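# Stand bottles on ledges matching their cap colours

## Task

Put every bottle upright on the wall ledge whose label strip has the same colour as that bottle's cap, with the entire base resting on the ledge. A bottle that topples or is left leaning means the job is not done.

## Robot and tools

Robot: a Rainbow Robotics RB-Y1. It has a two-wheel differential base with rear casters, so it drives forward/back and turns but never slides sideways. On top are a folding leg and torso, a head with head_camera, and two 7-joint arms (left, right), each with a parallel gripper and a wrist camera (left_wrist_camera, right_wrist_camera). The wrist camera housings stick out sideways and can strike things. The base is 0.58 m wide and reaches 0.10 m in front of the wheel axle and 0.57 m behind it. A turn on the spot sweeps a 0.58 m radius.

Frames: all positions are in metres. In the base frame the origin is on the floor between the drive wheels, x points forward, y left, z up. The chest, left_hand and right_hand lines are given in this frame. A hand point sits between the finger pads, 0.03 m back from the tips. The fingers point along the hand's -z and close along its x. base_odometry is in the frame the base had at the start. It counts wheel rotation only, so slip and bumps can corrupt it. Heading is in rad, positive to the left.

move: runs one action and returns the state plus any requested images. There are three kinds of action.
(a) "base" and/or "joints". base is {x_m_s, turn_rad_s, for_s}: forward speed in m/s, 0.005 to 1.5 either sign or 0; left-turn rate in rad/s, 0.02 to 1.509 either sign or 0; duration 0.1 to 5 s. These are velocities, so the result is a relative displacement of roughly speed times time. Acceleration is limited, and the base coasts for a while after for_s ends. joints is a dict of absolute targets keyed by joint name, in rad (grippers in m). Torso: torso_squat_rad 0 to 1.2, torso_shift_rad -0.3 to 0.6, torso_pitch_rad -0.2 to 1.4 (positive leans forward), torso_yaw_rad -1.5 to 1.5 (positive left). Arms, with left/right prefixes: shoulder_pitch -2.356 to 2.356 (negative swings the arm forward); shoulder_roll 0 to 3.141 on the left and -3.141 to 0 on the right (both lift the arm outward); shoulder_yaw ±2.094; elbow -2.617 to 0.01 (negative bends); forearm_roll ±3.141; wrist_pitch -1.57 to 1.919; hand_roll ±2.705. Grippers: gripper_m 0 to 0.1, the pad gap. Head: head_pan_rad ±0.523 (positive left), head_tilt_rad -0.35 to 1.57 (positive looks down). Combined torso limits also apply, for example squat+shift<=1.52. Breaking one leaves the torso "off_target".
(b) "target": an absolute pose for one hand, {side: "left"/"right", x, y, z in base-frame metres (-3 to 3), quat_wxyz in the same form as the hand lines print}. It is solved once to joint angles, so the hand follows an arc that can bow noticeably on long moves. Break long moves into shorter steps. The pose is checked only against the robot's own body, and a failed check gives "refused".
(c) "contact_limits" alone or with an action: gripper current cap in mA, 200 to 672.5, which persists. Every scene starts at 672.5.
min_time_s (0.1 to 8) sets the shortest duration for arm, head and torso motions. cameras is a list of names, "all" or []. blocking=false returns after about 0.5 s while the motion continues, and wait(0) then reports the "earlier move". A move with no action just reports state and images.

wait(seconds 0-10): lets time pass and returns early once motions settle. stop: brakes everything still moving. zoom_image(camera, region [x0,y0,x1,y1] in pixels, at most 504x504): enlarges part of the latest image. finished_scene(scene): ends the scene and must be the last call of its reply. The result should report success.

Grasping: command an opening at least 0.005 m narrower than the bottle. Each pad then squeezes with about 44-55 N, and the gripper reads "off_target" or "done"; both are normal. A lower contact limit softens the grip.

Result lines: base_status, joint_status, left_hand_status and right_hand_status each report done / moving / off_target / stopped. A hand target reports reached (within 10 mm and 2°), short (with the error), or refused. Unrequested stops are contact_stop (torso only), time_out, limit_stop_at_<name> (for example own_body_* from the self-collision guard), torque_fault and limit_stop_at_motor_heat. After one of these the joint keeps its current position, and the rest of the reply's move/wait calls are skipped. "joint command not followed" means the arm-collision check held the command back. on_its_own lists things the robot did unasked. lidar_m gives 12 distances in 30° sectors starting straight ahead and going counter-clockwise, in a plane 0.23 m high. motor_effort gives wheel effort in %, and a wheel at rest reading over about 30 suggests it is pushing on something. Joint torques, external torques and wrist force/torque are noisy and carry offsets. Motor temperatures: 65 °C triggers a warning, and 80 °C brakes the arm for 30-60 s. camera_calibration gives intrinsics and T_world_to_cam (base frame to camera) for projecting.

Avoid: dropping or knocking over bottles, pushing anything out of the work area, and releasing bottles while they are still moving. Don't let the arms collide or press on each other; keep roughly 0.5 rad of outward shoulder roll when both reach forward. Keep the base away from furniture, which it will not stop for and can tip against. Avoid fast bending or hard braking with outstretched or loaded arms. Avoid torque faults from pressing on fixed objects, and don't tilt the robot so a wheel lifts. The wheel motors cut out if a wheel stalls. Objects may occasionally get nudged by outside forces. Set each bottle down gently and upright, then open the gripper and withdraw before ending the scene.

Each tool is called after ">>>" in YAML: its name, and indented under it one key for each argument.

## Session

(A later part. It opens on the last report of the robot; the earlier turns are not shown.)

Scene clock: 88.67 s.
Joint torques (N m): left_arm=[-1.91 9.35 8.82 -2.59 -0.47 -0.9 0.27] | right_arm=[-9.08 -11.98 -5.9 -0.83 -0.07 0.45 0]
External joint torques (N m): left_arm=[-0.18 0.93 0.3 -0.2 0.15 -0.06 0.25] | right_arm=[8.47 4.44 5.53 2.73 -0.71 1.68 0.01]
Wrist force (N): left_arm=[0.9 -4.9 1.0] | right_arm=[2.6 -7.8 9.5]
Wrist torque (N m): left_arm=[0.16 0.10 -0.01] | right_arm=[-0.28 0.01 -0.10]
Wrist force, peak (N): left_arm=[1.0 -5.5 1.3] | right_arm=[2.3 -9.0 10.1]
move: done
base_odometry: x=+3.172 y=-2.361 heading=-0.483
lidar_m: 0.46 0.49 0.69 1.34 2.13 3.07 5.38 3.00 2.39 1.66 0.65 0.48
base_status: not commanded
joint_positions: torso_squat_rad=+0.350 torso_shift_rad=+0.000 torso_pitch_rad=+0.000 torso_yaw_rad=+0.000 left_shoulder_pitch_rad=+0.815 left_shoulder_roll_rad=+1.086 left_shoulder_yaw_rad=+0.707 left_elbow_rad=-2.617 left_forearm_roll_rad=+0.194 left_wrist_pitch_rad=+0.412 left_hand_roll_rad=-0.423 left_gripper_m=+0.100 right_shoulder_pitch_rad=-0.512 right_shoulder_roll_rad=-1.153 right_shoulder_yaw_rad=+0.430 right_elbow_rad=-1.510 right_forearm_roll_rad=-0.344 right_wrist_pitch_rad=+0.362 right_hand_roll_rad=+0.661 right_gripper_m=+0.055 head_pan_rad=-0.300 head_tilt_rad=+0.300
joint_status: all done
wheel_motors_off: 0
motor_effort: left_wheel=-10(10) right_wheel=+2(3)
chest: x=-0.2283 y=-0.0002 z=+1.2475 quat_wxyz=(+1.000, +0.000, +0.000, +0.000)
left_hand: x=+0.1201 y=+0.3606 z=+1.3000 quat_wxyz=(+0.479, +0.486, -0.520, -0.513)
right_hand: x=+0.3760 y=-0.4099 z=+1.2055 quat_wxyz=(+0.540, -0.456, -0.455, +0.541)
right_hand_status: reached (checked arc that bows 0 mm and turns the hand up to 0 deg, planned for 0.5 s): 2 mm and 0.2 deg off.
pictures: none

>>> move:
  cameras: ["right_wrist_camera", "head_camera"]

>>> zoom_image:
  camera: "head_camera"
  region: [540, 250, 760, 480]

Scene clock: 89.07 s.
Joint torques (N m): left_arm=[-1.69 9.21 8.95 -2.68 -0.52 -0.9 0.2] | right_arm=[-9.66 -11.88 -6.05 -0.75 0.05 0.35 -0.17]
External joint torques (N m): left_arm=[0.05 0.79 0.42 -0.28 0.1 -0.06 0.18] | right_arm=[7.89 4.54 5.38 2.81 -0.59 1.58 -0.17]
Motor temperatures (°C): left_arm=[34 39 32 39 35 42 39] | right_arm=[34 36 34 35 35 34 43]
Wrist force (N): left_arm=[0.8 -5.4 0.8] | right_arm=[2.3 -7.5 9.6]
Wrist torque (N m): left_arm=[0.23 0.11 -0.02] | right_arm=[-0.31 -0.03 -0.10]
Wrist force, peak (N): left_arm=[1.0 -5.6 1.1] | right_arm=[2.8 -7.7 10.1]
base_odometry: x=+3.172 y=-2.361 heading=-0.483
lidar_m: 0.46 0.49 0.68 1.34 2.13 3.07 5.37 3.00 2.39 1.65 0.65 0.48
base_status: not commanded
joint_positions: torso_squat_rad=+0.350 torso_shift_rad=+0.000 torso_pitch_rad=+0.000 torso_yaw_rad=+0.000 left_shoulder_pitch_rad=+0.815 left_shoulder_roll_rad=+1.086 left_shoulder_yaw_rad=+0.707 left_elbow_rad=-2.617 left_forearm_roll_rad=+0.194 left_wrist_pitch_rad=+0.412 left_hand_roll_rad=-0.423 left_gripper_m=+0.100 right_shoulder_pitch_rad=-0.512 right_shoulder_roll_rad=-1.153 right_shoulder_yaw_rad=+0.430 right_elbow_rad=-1.510 right_forearm_roll_rad=-0.344 right_wrist_pitch_rad=+0.362 right_hand_roll_rad=+0.661 right_gripper_m=+0.055 head_pan_rad=-0.300 head_tilt_rad=+0.300
joint_status: all done
wheel_motors_off: 0
motor_effort: left_wheel=-10(10) right_wheel=+1(3)
chest: x=-0.2283 y=-0.0002 z=+1.2475 quat_wxyz=(+1.000, +0.000, +0.000, +0.000) (m; base frame)
left_hand: x=+0.1201 y=+0.3606 z=+1.3000 quat_wxyz=(+0.479, +0.486, -0.520, -0.513) (m; base frame)
right_hand: x=+0.3760 y=-0.4099 z=+1.2055 quat_wxyz=(+0.540, -0.456, -0.455, +0.541) (m; base frame)
right_hand_status: reached (checked arc that bows 0 mm and turns the hand up to 0 deg, planned for 0.5 s): 2 mm and 0.2 deg off.
pictures: head_camera, right_wrist_camera
camera_calibration:
head_camera: T_world_to_cam=[[-0.32321, -0.94606, 0.02243, -0.09466], [-0.25268, 0.06344, -0.96547, 1.40392], [0.91197, -0.31772, -0.25955, 0.50686]] pos_world=[-0.13809, -0.01758, 1.48912]
right_wrist_camera: T_world_to_cam=[[-0.00722, -0.99847, 0.05483, -0.47752], [-0.63669, -0.03769, -0.7702, 1.17939], [0.77109, -0.04047, -0.63544, 0.53166]] pos_world=[0.3375, -0.41082, 1.27239]

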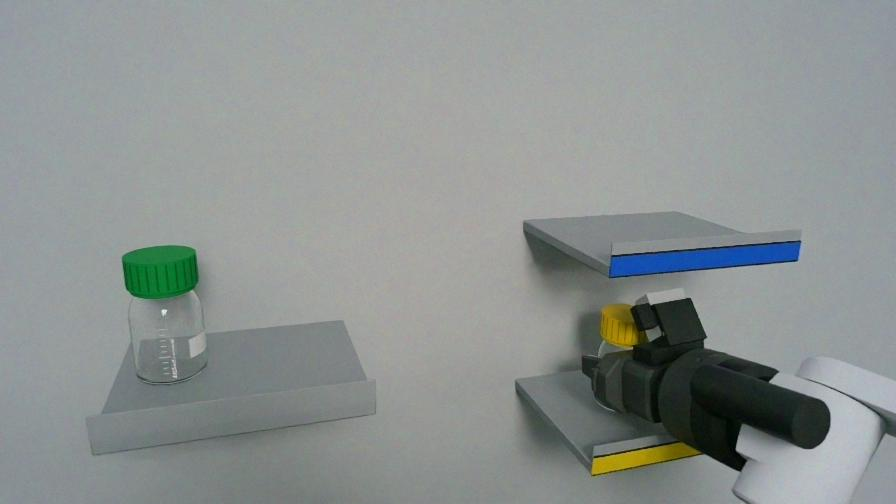

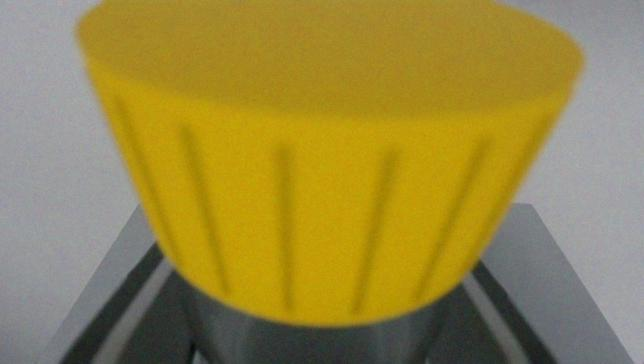

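Scaled by 2.191 from the camera's image (finer frame: 1280x720).

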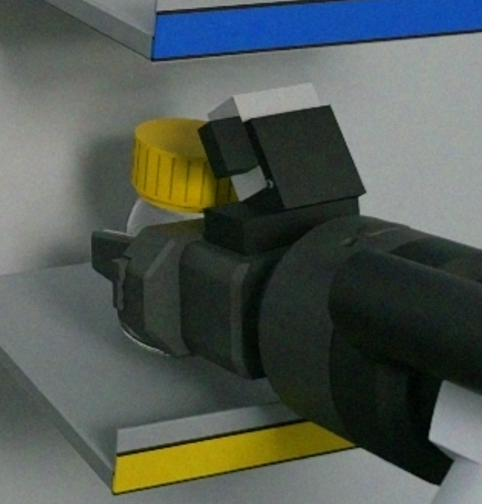

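>>> move:
  target: {"side": "right", "x": 0.376, "y": -0.41, "z": 1.2055, "quat_wxyz": [0.5417, -0.4545, -0.4545, 0.5417]}
  min_time_s: 0.4

>>> move:
  joints: {"right_gripper_m": 0.1}
  cameras: ["right_wrist_camera", "head_camera"]

>>> zoom_image:
  camera: "head_camera"
  region: [540, 250, 760, 480]

Scene clock: 90.53 s.
Joint torques (N m): left_arm=[-1.87 9.43 9.06 -2.58 -0.63 -0.99 0.32] | right_arm=[-13.72 -16.33 -8.34 -1.78 0.11 -0.11 -0.04]
External joint torques (N m): left_arm=[-0.14 1.02 0.53 -0.19 -0.01 -0.15 0.31] | right_arm=[3.83 0.09 3.1 1.78 -0.53 1.11 -0.03]
Wrist force (N): left_arm=[0.6 -5.2 1.3] | right_arm=[2.8 -1.5 5.7]
Wrist torque (N m): left_arm=[0.21 0.08 -0.02] | right_arm=[-0.25 0.06 -0.15]
Wrist force, peak (N): left_arm=[0.9 -5.3 1.3] | right_arm=[2.7 -8.2 10.1]
move: done
base_odometry: x=+3.172 y=-2.361 heading=-0.483
lidar_m: 0.46 0.48 0.69 1.34 2.13 3.08 5.38 2.99 2.39 1.65 0.66 0.48
base_status: not commanded
joint_positions: torso_squat_rad=+0.350 torso_shift_rad=+0.000 torso_pitch_rad=+0.000 torso_yaw_rad=+0.000 left_shoulder_pitch_rad=+0.815 left_shoulder_roll_rad=+1.086 left_shoulder_yaw_rad=+0.707 left_elbow_rad=-2.617 left_forearm_roll_rad=+0.194 left_wrist_pitch_rad=+0.412 left_hand_roll_rad=-0.423 left_gripper_m=+0.100 right_shoulder_pitch_rad=-0.513 right_shoulder_roll_rad=-1.154 right_shoulder_yaw_rad=+0.429 right_elbow_rad=-1.510 right_forearm_roll_rad=-0.344 right_wrist_pitch_rad=+0.362 right_hand_roll_rad=+0.661 right_gripper_m=+0.055 head_pan_rad=-0.300 head_tilt_rad=+0.300
joint_status: all done
wheel_motors_off: 0
motor_effort: left_wheel=-10(10) right_wheel=+2(2)
chest: x=-0.2283 y=-0.0002 z=+1.2475 quat_wxyz=(+1.000, +0.000, +0.000, +0.000)
left_hand: x=+0.1201 y=+0.3606 z=+1.3000 quat_wxyz=(+0.479, +0.486, -0.520, -0.513)
right_hand: x=+0.3761 y=-0.4099 z=+1.2064 quat_wxyz=(+0.540, -0.456, -0.456, +0.541)
right_hand_status: reached (checked arc that bows 0 mm and turns the hand up to 0 deg, planned for 0.4 s): 1 mm and 0.3 deg off.
pictures: none

Scene clock: 91.53 s.
Joint torques (N m): left_arm=[-1.69 9.54 9.16 -2.66 -0.62 -0.83 0.23] | right_arm=[-14.85 -17.06 -8.32 -2.86 0.4 -0.92 -0.03]
External joint torques (N m): left_arm=[0.04 1.13 0.63 -0.27 0 0 0.21] | right_arm=[2.7 -0.63 3.11 0.7 -0.23 0.31 -0.03]
Wrist force (N): left_arm=[1.1 -5.3 1.3] | right_arm=[2.8 4.6 0.2]
Wrist torque (N m): left_arm=[0.21 0.12 -0.02] | right_arm=[-0.24 0.04 -0.11]
Wrist force, peak (N): left_arm=[1.1 -5.3 1.4] | right_arm=[2.7 -2.4 6.0]
move: done
base_odometry: x=+3.172 y=-2.361 heading=-0.483
lidar_m: 0.46 0.49 0.68 1.34 2.12 3.08 5.38 2.99 2.39 1.65 0.65 0.48
base_status: not commanded
joint_positions: torso_squat_rad=+0.350 torso_shift_rad=+0.000 torso_pitch_rad=+0.000 torso_yaw_rad=+0.000 left_shoulder_pitch_rad=+0.815 left_shoulder_roll_rad=+1.086 left_shoulder_yaw_rad=+0.707 left_elbow_rad=-2.617 left_forearm_roll_rad=+0.194 left_wrist_pitch_rad=+0.412 left_hand_roll_rad=-0.423 left_gripper_m=+0.100 right_shoulder_pitch_rad=-0.512 right_shoulder_roll_rad=-1.154 right_shoulder_yaw_rad=+0.429 right_elbow_rad=-1.510 right_forearm_roll_rad=-0.344 right_wrist_pitch_rad=+0.362 right_hand_roll_rad=+0.661 right_gripper_m=+0.100 head_pan_rad=-0.300 head_tilt_rad=+0.300
joint_status: all done
wheel_motors_off: 0
motor_effort: left_wheel=-9(10) right_wheel=+2(3)
chest: x=-0.2281 y=-0.0002 z=+1.2475 quat_wxyz=(+1.000, +0.000, +0.000, +0.000)
left_hand: x=+0.1203 y=+0.3606 z=+1.2999 quat_wxyz=(+0.479, +0.486, -0.520, -0.513)
right_hand: x=+0.3762 y=-0.4100 z=+1.2059 quat_wxyz=(+0.540, -0.456, -0.455, +0.541)
pictures: head_camera, right_wrist_camera
head_camera: T_world_to_cam=[[-0.32321, -0.94606, 0.0224, -0.09455], [-0.25293, 0.06356, -0.96539, 1.40383], [0.9119, -0.31769, -0.25983, 0.50708]] pos_world=[-0.13789, -0.01758, 1.48912]
right_wrist_camera: T_world_to_cam=[[-0.00727, -0.99846, 0.05497, -0.47769], [-0.63619, -0.03779, -0.7706, 1.18013], [0.77149, -0.04057, -0.63494, 0.53095]] pos_world=[0.3377, -0.41082, 1.27279]

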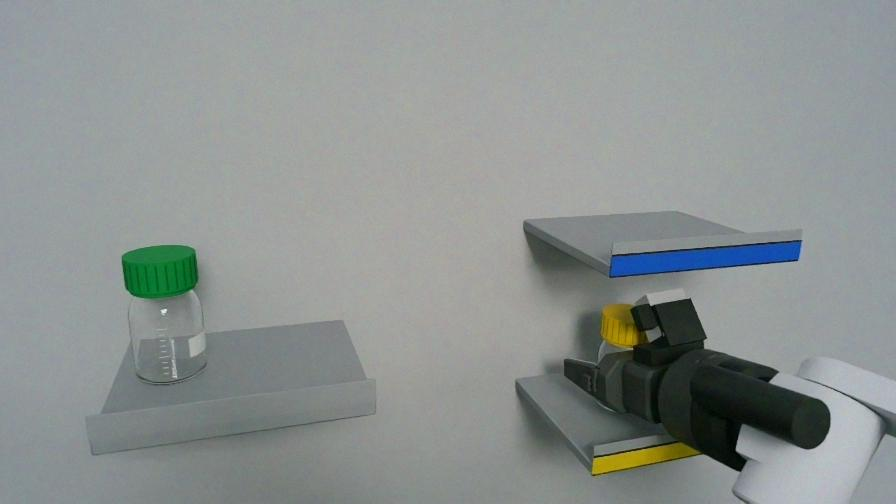

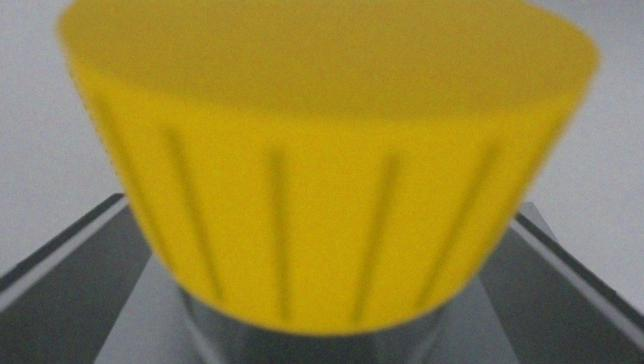

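Scaled by 2.191 from the camera's image (finer frame: 1280x720).

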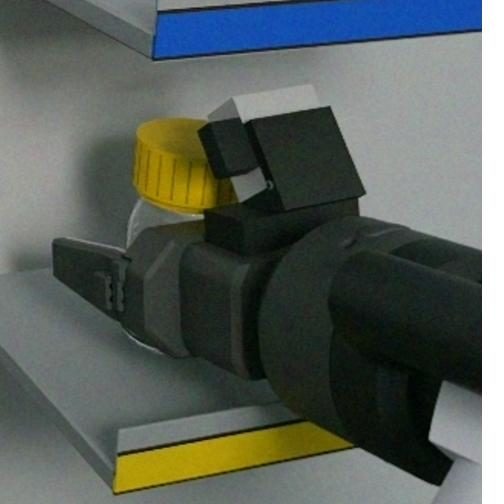

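>>> move:
  target: {"side": "right", "x": 0.335, "y": -0.41, "z": 1.212, "quat_wxyz": [0.5417, -0.4545, -0.4545, 0.5417]}
  min_time_s: 0.6

>>> move:
  target: {"side": "right", "x": 0.28, "y": -0.41, "z": 1.22, "quat_wxyz": [0.5417, -0.4545, -0.4545, 0.5417]}
  min_time_s: 0.6

>>> move:
  target: {"side": "right", "x": 0.17, "y": -0.40, "z": 1.24, "quat_wxyz": [0.5417, -0.4545, -0.4545, 0.5417]}
  min_time_s: 0.8
  cameras: ["right_wrist_camera", "head_camera"]

Scene clock: 98.13 s.
Joint torques (N m): left_arm=[-2.17 9.15 9.07 -2.65 -0.63 -0.93 0.26] | right_arm=[-13.08 -17.77 -11.53 -2.58 0.76 -0.88 0.2]
External joint torques (N m): left_arm=[-0.44 0.73 0.54 -0.26 0 -0.1 0.25] | right_arm=[1.93 -1.05 0.37 0.51 0 0.15 0.21]
Wrist force (N): left_arm=[1.0 -4.9 1.3] | right_arm=[2.7 5.0 -0.3]
Wrist torque (N m): left_arm=[0.17 0.11 -0.01] | right_arm=[-0.28 0.02 0.00]
Wrist force, peak (N): left_arm=[0.9 -5.3 1.4] | right_arm=[3.6 5.8 -0.4]
move: done
base_odometry: x=+3.172 y=-2.361 heading=-0.483
lidar_m: 0.46 0.49 0.69 1.34 2.13 3.08 5.38 3.00 2.39 1.66 0.65 0.48
base_status: not commanded
joint_positions: torso_squat_rad=+0.350 torso_shift_rad=+0.000 torso_pitch_rad=+0.000 torso_yaw_rad=+0.000 left_shoulder_pitch_rad=+0.815 left_shoulder_roll_rad=+1.086 left_shoulder_yaw_rad=+0.707 left_elbow_rad=-2.617 left_forearm_roll_rad=+0.194 left_wrist_pitch_rad=+0.412 left_hand_roll_rad=-0.423 left_gripper_m=+0.100 right_shoulder_pitch_rad=-0.329 right_shoulder_roll_rad=-1.248 right_shoulder_yaw_rad=+0.318 right_elbow_rad=-1.726 right_forearm_roll_rad=-0.277 right_wrist_pitch_rad=+0.422 right_hand_roll_rad=+0.541 right_gripper_m=+0.100 head_pan_rad=-0.300 head_tilt_rad=+0.300
joint_status: all done
wheel_motors_off: 0
motor_effort: left_wheel=-10(10) right_wheel=+3(3)
chest: x=-0.2280 y=-0.0002 z=+1.2475 quat_wxyz=(+1.000, +0.000, +0.000, +0.000)
left_hand: x=+0.1204 y=+0.3606 z=+1.2999 quat_wxyz=(+0.479, +0.486, -0.520, -0.513)
right_hand: x=+0.3351 y=-0.4100 z=+1.2120 quat_wxyz=(+0.542, -0.454, -0.454, +0.542)
right_hand_status: reached (checked arc that bows 9 mm and turns the hand up to 1 deg, planned for 0.6 s): 0 mm and 0.0 deg off.
pictures: none

Scene clock: 99.47 s.
Joint torques (N m): left_arm=[-1.65 9.47 9.34 -2.59 -0.54 -0.81 0.21] | right_arm=[-9.98 -17.62 -11.26 -2.01 0.45 -0.67 0.16]
External joint torques (N m): left_arm=[0.08 1.06 0.82 -0.2 0.08 0.03 0.2] | right_arm=[1.64 -1.22 0.67 0.33 -0.41 0.04 0.17]
Wrist force (N): left_arm=[0.9 -5.0 1.2] | right_arm=[3.5 4.7 -0.5]
Wrist torque (N m): left_arm=[0.17 0.11 -0.03] | right_arm=[-0.28 0.16 0.01]
Wrist force, peak (N): left_arm=[0.9 -5.4 1.2] | right_arm=[3.2 5.6 -0.4]
move: done
base_odometry: x=+3.172 y=-2.361 heading=-0.483
lidar_m: 0.46 0.49 0.69 1.34 2.13 3.08 5.37 2.99 2.39 1.65 0.65 0.48
base_status: not commanded
joint_positions: torso_squat_rad=+0.350 torso_shift_rad=+0.000 torso_pitch_rad=+0.000 torso_yaw_rad=+0.000 left_shoulder_pitch_rad=+0.815 left_shoulder_roll_rad=+1.086 left_shoulder_yaw_rad=+0.707 left_elbow_rad=-2.617 left_forearm_roll_rad=+0.194 left_wrist_pitch_rad=+0.412 left_hand_roll_rad=-0.423 left_gripper_m=+0.100 right_shoulder_pitch_rad=-0.035 right_shoulder_roll_rad=-1.366 right_shoulder_yaw_rad=+0.125 right_elbow_rad=-1.971 right_forearm_roll_rad=-0.175 right_wrist_pitch_rad=+0.461 right_hand_roll_rad=+0.360 right_gripper_m=+0.100 head_pan_rad=-0.300 head_tilt_rad=+0.300
joint_status: all done
wheel_motors_off: 0
motor_effort: left_wheel=-10(10) right_wheel=+2(3)
chest: x=-0.2280 y=-0.0002 z=+1.2475 quat_wxyz=(+1.000, +0.000, +0.000, +0.000)
left_hand: x=+0.1204 y=+0.3606 z=+1.2999 quat_wxyz=(+0.479, +0.486, -0.520, -0.513)
right_hand: x=+0.2802 y=-0.4102 z=+1.2202 quat_wxyz=(+0.542, -0.454, -0.454, +0.542)
right_hand_status: reached (checked arc that bows 11 mm and turns the hand up to 1 deg, planned for 0.6 s): 0 mm and 0.1 deg off.
pictures: none

Scene clock: 101.07 s.
Joint torques (N m): left_arm=[-2.41 9.35 8.89 -2.44 -0.66 -0.91 0.25] | right_arm=[-3.6 -10.29 -9.41 -1.52 0.9 -0.45 -0.02]
External joint torques (N m): left_arm=[-0.68 0.93 0.36 -0.05 -0.04 -0.08 0.24] | right_arm=[1.05 0.32 0.88 0.39 0 0.08 -0.01]
Wrist force (N): left_arm=[1.0 -5.0 1.1] | right_arm=[3.2 4.2 -0.7]
Wrist torque (N m): left_arm=[0.16 0.13 -0.02] | right_arm=[-0.18 0.05 -0.05]
Wrist force, peak (N): left_arm=[1.0 -5.3 1.3] | right_arm=[2.9 5.7 -0.5]
move: done
base_odometry: x=+3.172 y=-2.361 heading=-0.483
lidar_m: 0.46 0.49 0.69 1.34 2.13 3.07 5.38 2.99 2.39 1.66 0.65 0.48
base_status: not commanded
joint_positions: torso_squat_rad=+0.350 torso_shift_rad=+0.000 torso_pitch_rad=+0.000 torso_yaw_rad=+0.000 left_shoulder_pitch_rad=+0.815 left_shoulder_roll_rad=+1.086 left_shoulder_yaw_rad=+0.707 left_elbow_rad=-2.617 left_forearm_roll_rad=+0.194 left_wrist_pitch_rad=+0.412 left_hand_roll_rad=-0.423 left_gripper_m=+0.100 right_shoulder_pitch_rad=+0.717 right_shoulder_roll_rad=-1.338 right_shoulder_yaw_rad=-0.509 right_elbow_rad=-2.396 right_forearm_roll_rad=-0.122 right_wrist_pitch_rad=+0.485 right_hand_roll_rad=+0.264 right_gripper_m=+0.100 head_pan_rad=-0.300 head_tilt_rad=+0.300
joint_status: all done
wheel_motors_off: 0
motor_effort: left_wheel=-10(11) right_wheel=+2(4)
chest: x=-0.2280 y=-0.0002 z=+1.2475 quat_wxyz=(+1.000, +0.000, +0.000, +0.000)
left_hand: x=+0.1204 y=+0.3606 z=+1.2999 quat_wxyz=(+0.479, +0.486, -0.520, -0.513)
right_hand: x=+0.1703 y=-0.3997 z=+1.2401 quat_wxyz=(+0.541, -0.456, -0.455, +0.541)
right_hand_status: reached (checked arc that bows 23 mm and turns the hand up to 3 deg, planned for 1.0 s): 0 mm and 0.2 deg off.
pictures: head_camera, right_wrist_camera
head_camera: T_world_to_cam=[[-0.32316, -0.94608, 0.02235, -0.09444], [-0.25313, 0.06366, -0.96534, 1.40375], [0.91186, -0.31762, -0.26005, 0.50731]] pos_world=[-0.13779, -0.01758, 1.48913]
right_wrist_camera: T_world_to_cam=[[-0.00957, -0.99848, 0.05424, -0.46955], [-0.63771, -0.03569, -0.76945, 1.07561], [0.77021, -0.04196, -0.6364, 0.71337]] pos_world=[0.13199, -0.40052, 1.30709]

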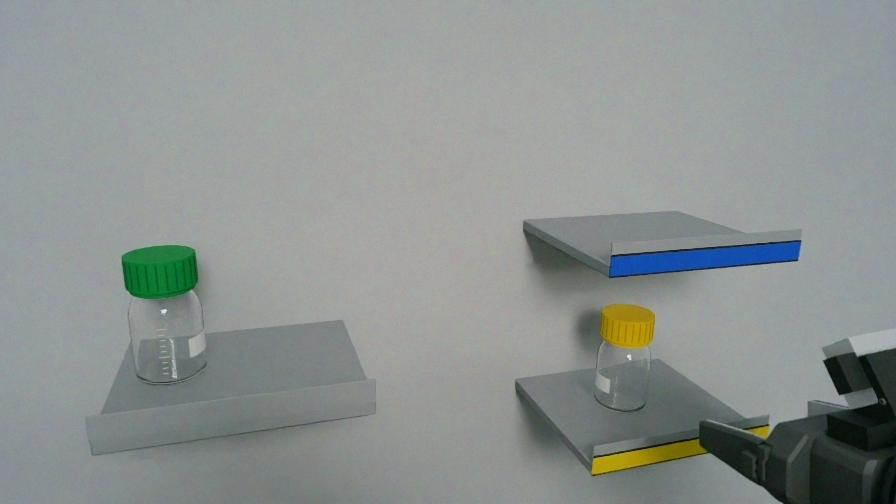

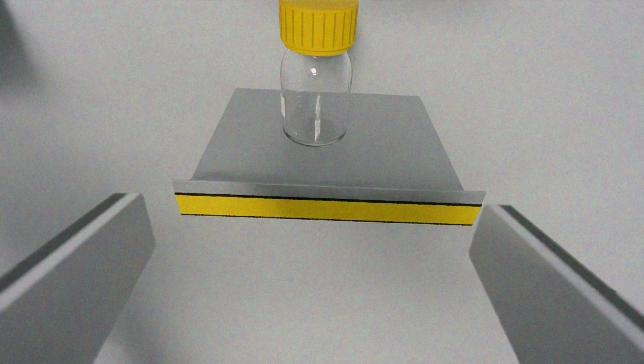

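>>> move:
  target: {"side": "left", "x": 0.20, "y": 0.40, "z": 1.41, "quat_wxyz": [0.5417, 0.4545, -0.4545, -0.5417]}
  min_time_s: 1.5
  cameras: ["left_wrist_camera"]

>>> move:
  joints: {"head_pan_rad": 0.3, "head_tilt_rad": 0.3}
  cameras: ["head_camera"]

Scene clock: 104.20 s.
Joint torques (N m): left_arm=[-6.7 9.43 11.21 3.86 -0.88 -1.26 0.11] | right_arm=[-3.54 -10.61 -9.35 -1.29 0.85 -0.49 -0.01]
External joint torques (N m): left_arm=[0.48 1.28 0.59 0.54 -0.06 0.01 0.1] | right_arm=[1.11 -0.01 0.94 0.62 -0.05 0.04 0]
Wrist force (N): left_arm=[1.2 -5.3 0.1] | right_arm=[2.6 4.5 -0.5]
Wrist torque (N m): left_arm=[0.19 0.16 -0.04] | right_arm=[-0.22 -0.01 -0.02]
Wrist force, peak (N): left_arm=[1.5 -5.4 1.2] | right_arm=[2.9 5.6 0.3]
move: done
base_odometry: x=+3.172 y=-2.361 heading=-0.483
lidar_m: 0.46 0.49 0.68 1.34 2.13 3.08 5.38 2.99 2.39 1.65 0.65 0.48
base_status: not commanded
joint_positions: torso_squat_rad=+0.350 torso_shift_rad=+0.000 torso_pitch_rad=+0.000 torso_yaw_rad=+0.000 left_shoulder_pitch_rad=+0.833 left_shoulder_roll_rad=+1.629 left_shoulder_yaw_rad=+1.185 left_elbow_rad=-2.208 left_forearm_roll_rad=+1.023 left_wrist_pitch_rad=+0.633 left_hand_roll_rad=-0.669 left_gripper_m=+0.100 right_shoulder_pitch_rad=+0.717 right_shoulder_roll_rad=-1.338 right_shoulder_yaw_rad=-0.509 right_elbow_rad=-2.396 right_forearm_roll_rad=-0.122 right_wrist_pitch_rad=+0.485 right_hand_roll_rad=+0.264 right_gripper_m=+0.100 head_pan_rad=-0.300 head_tilt_rad=+0.300
joint_status: all done
wheel_motors_off: 0
motor_effort: left_wheel=-10(11) right_wheel=+1(4)
chest: x=-0.2280 y=-0.0002 z=+1.2475 quat_wxyz=(+1.000, +0.000, +0.000, +0.000)
left_hand: x=+0.1999 y=+0.3996 z=+1.4102 quat_wxyz=(+0.541, +0.456, -0.456, -0.540)
left_hand_status: reached (checked arc that bows 37 mm and turns the hand up to 11 deg, planned for 1.5 s): 0 mm and 0.3 deg off.
right_hand: x=+0.1703 y=-0.3997 z=+1.2401 quat_wxyz=(+0.541, -0.456, -0.455, +0.541)
left_wrist_camera: T_world_to_cam=[[-0.0341, -0.99942, 0.00174, 0.40267], [-0.60943, 0.01941, -0.7926, 1.25914], [0.7921, -0.02809, -0.60974, 0.78696]] pos_world=[0.15773, 0.40009, 1.47713]

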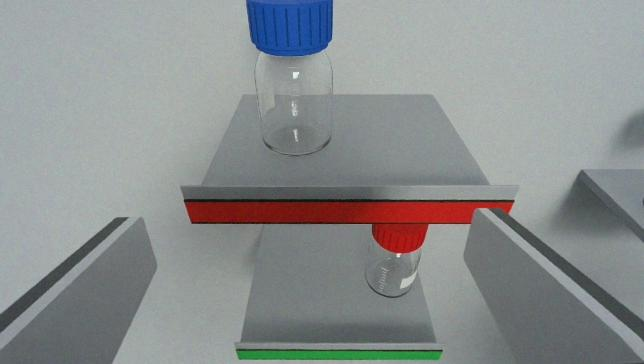

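Scene clock: 105.27 s.
Joint torques (N m): left_arm=[-6.27 9.37 11.49 3.76 -0.91 -1.32 0.04] | right_arm=[-3.86 -10.86 -9.18 -1.57 0.76 -0.19 -0.13]
External joint torques (N m): left_arm=[0.9 1.22 0.87 0.43 -0.09 -0.05 0.03] | right_arm=[0.79 -0.25 1.11 0.34 -0.15 0.34 -0.13]
Wrist force (N): left_arm=[1.1 -4.9 -0.3] | right_arm=[2.6 4.7 -0.6]
Wrist torque (N m): left_arm=[0.15 0.13 -0.02] | right_arm=[-0.22 0.00 -0.05]
Wrist force, peak (N): left_arm=[0.9 -5.4 0.2] | right_arm=[3.4 4.7 -0.4]
move: done
base_odometry: x=+3.172 y=-2.361 heading=-0.483
lidar_m: 0.46 0.49 0.69 1.34 2.13 3.08 5.37 3.00 2.40 1.65 0.65 0.48
base_status: not commanded
joint_positions: torso_squat_rad=+0.350 torso_shift_rad=+0.000 torso_pitch_rad=+0.000 torso_yaw_rad=+0.000 left_shoulder_pitch_rad=+0.833 left_shoulder_roll_rad=+1.629 left_shoulder_yaw_rad=+1.185 left_elbow_rad=-2.208 left_forearm_roll_rad=+1.023 left_wrist_pitch_rad=+0.633 left_hand_roll_rad=-0.669 left_gripper_m=+0.100 right_shoulder_pitch_rad=+0.717 right_shoulder_roll_rad=-1.338 right_shoulder_yaw_rad=-0.509 right_elbow_rad=-2.396 right_forearm_roll_rad=-0.122 right_wrist_pitch_rad=+0.485 right_hand_roll_rad=+0.264 right_gripper_m=+0.100 head_pan_rad=+0.300 head_tilt_rad=+0.300
joint_status: all done
wheel_motors_off: 0
motor_effort: left_wheel=-10(11) right_wheel=+2(3)
chest: x=-0.2280 y=-0.0002 z=+1.2475 quat_wxyz=(+1.000, +0.000, +0.000, +0.000)
left_hand: x=+0.1999 y=+0.3996 z=+1.4102 quat_wxyz=(+0.541, +0.456, -0.456, -0.540)
right_hand: x=+0.1703 y=-0.3997 z=+1.2401 quat_wxyz=(+0.541, -0.456, -0.455, +0.541)
head_camera: T_world_to_cam=[[0.26739, -0.96332, 0.02245, 0.02708], [-0.24444, -0.09035, -0.96544, 1.40561], [0.93207, 0.25267, -0.25964, 0.51107]] pos_world=[-0.14, 0.02396, 1.48912]

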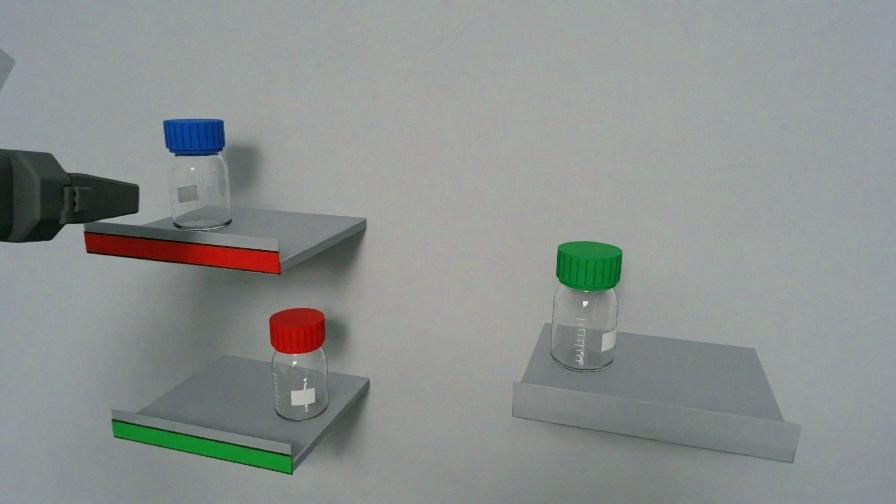

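>>> move:
  target: {"side": "left", "x": 0.275, "y": 0.41, "z": 1.402, "quat_wxyz": [0.5417, 0.4545, -0.4545, -0.5417]}
  min_time_s: 0.7
  cameras: ["left_wrist_camera"]

>>> move:
  target: {"side": "left", "x": 0.32, "y": 0.41, "z": 1.399, "quat_wxyz": [0.5417, 0.4545, -0.4545, -0.5417]}
  min_time_s: 0.6

>>> move:
  target: {"side": "left", "x": 0.364, "y": 0.41, "z": 1.397, "quat_wxyz": [0.5417, 0.4545, -0.4545, -0.5417]}
  min_time_s: 0.6
  cameras: ["left_wrist_camera", "head_camera"]

Scene clock: 108.03 s.
Joint torques (N m): left_arm=[-11.65 7.1 10.41 4.36 -0.62 -0.88 0.29] | right_arm=[-3.66 -11.01 -9.5 -1.99 0.88 -0.32 -0.14]
External joint torques (N m): left_arm=[-0.24 0.68 -1.22 0.42 0 0.07 0.27] | right_arm=[1 -0.4 0.8 -0.08 -0.02 0.2 -0.13]
Wrist force (N): left_arm=[1.1 -5.0 0.0] | right_arm=[2.8 3.6 -0.3]
Wrist torque (N m): left_arm=[0.18 0.12 -0.14] | right_arm=[-0.13 -0.03 0.04]
Wrist force, peak (N): left_arm=[0.7 -6.0 -1.0] | right_arm=[3.7 5.1 -1.2]
move: done
base_odometry: x=+3.172 y=-2.361 heading=-0.483
lidar_m: 0.46 0.48 0.69 1.34 2.13 3.08 5.38 2.99 2.39 1.65 0.64 0.48
base_status: not commanded
joint_positions: torso_squat_rad=+0.350 torso_shift_rad=+0.000 torso_pitch_rad=+0.000 torso_yaw_rad=+0.000 left_shoulder_pitch_rad=+0.877 left_shoulder_roll_rad=+1.907 left_shoulder_yaw_rad=+1.037 left_elbow_rad=-1.929 left_forearm_roll_rad=+0.882 left_wrist_pitch_rad=+0.428 left_hand_roll_rad=-0.477 left_gripper_m=+0.100 right_shoulder_pitch_rad=+0.717 right_shoulder_roll_rad=-1.338 right_shoulder_yaw_rad=-0.509 right_elbow_rad=-2.396 right_forearm_roll_rad=-0.122 right_wrist_pitch_rad=+0.485 right_hand_roll_rad=+0.264 right_gripper_m=+0.100 head_pan_rad=+0.300 head_tilt_rad=+0.300
joint_status: all done
wheel_motors_off: 0
motor_effort: left_wheel=-11(11) right_wheel=+2(4)
chest: x=-0.2280 y=-0.0002 z=+1.2475 quat_wxyz=(+1.000, +0.000, +0.000, +0.000)
left_hand: x=+0.2748 y=+0.4097 z=+1.4022 quat_wxyz=(+0.542, +0.453, -0.454, -0.543)
left_hand_status: reached (checked arc that bows 6 mm and turns the hand up to 1 deg, planned for 0.7 s): 0 mm and 0.2 deg off.
right_hand: x=+0.1704 y=-0.3997 z=+1.2401 quat_wxyz=(+0.542, -0.456, -0.455, +0.541)
left_wrist_camera: T_world_to_cam=[[-0.0392, -0.99923, 0.00081, 0.41794], [-0.61579, 0.02352, -0.78756, 1.29115], [0.78693, -0.03137, -0.61624, 0.73497]] pos_world=[0.2331, 0.4103, 1.46943]

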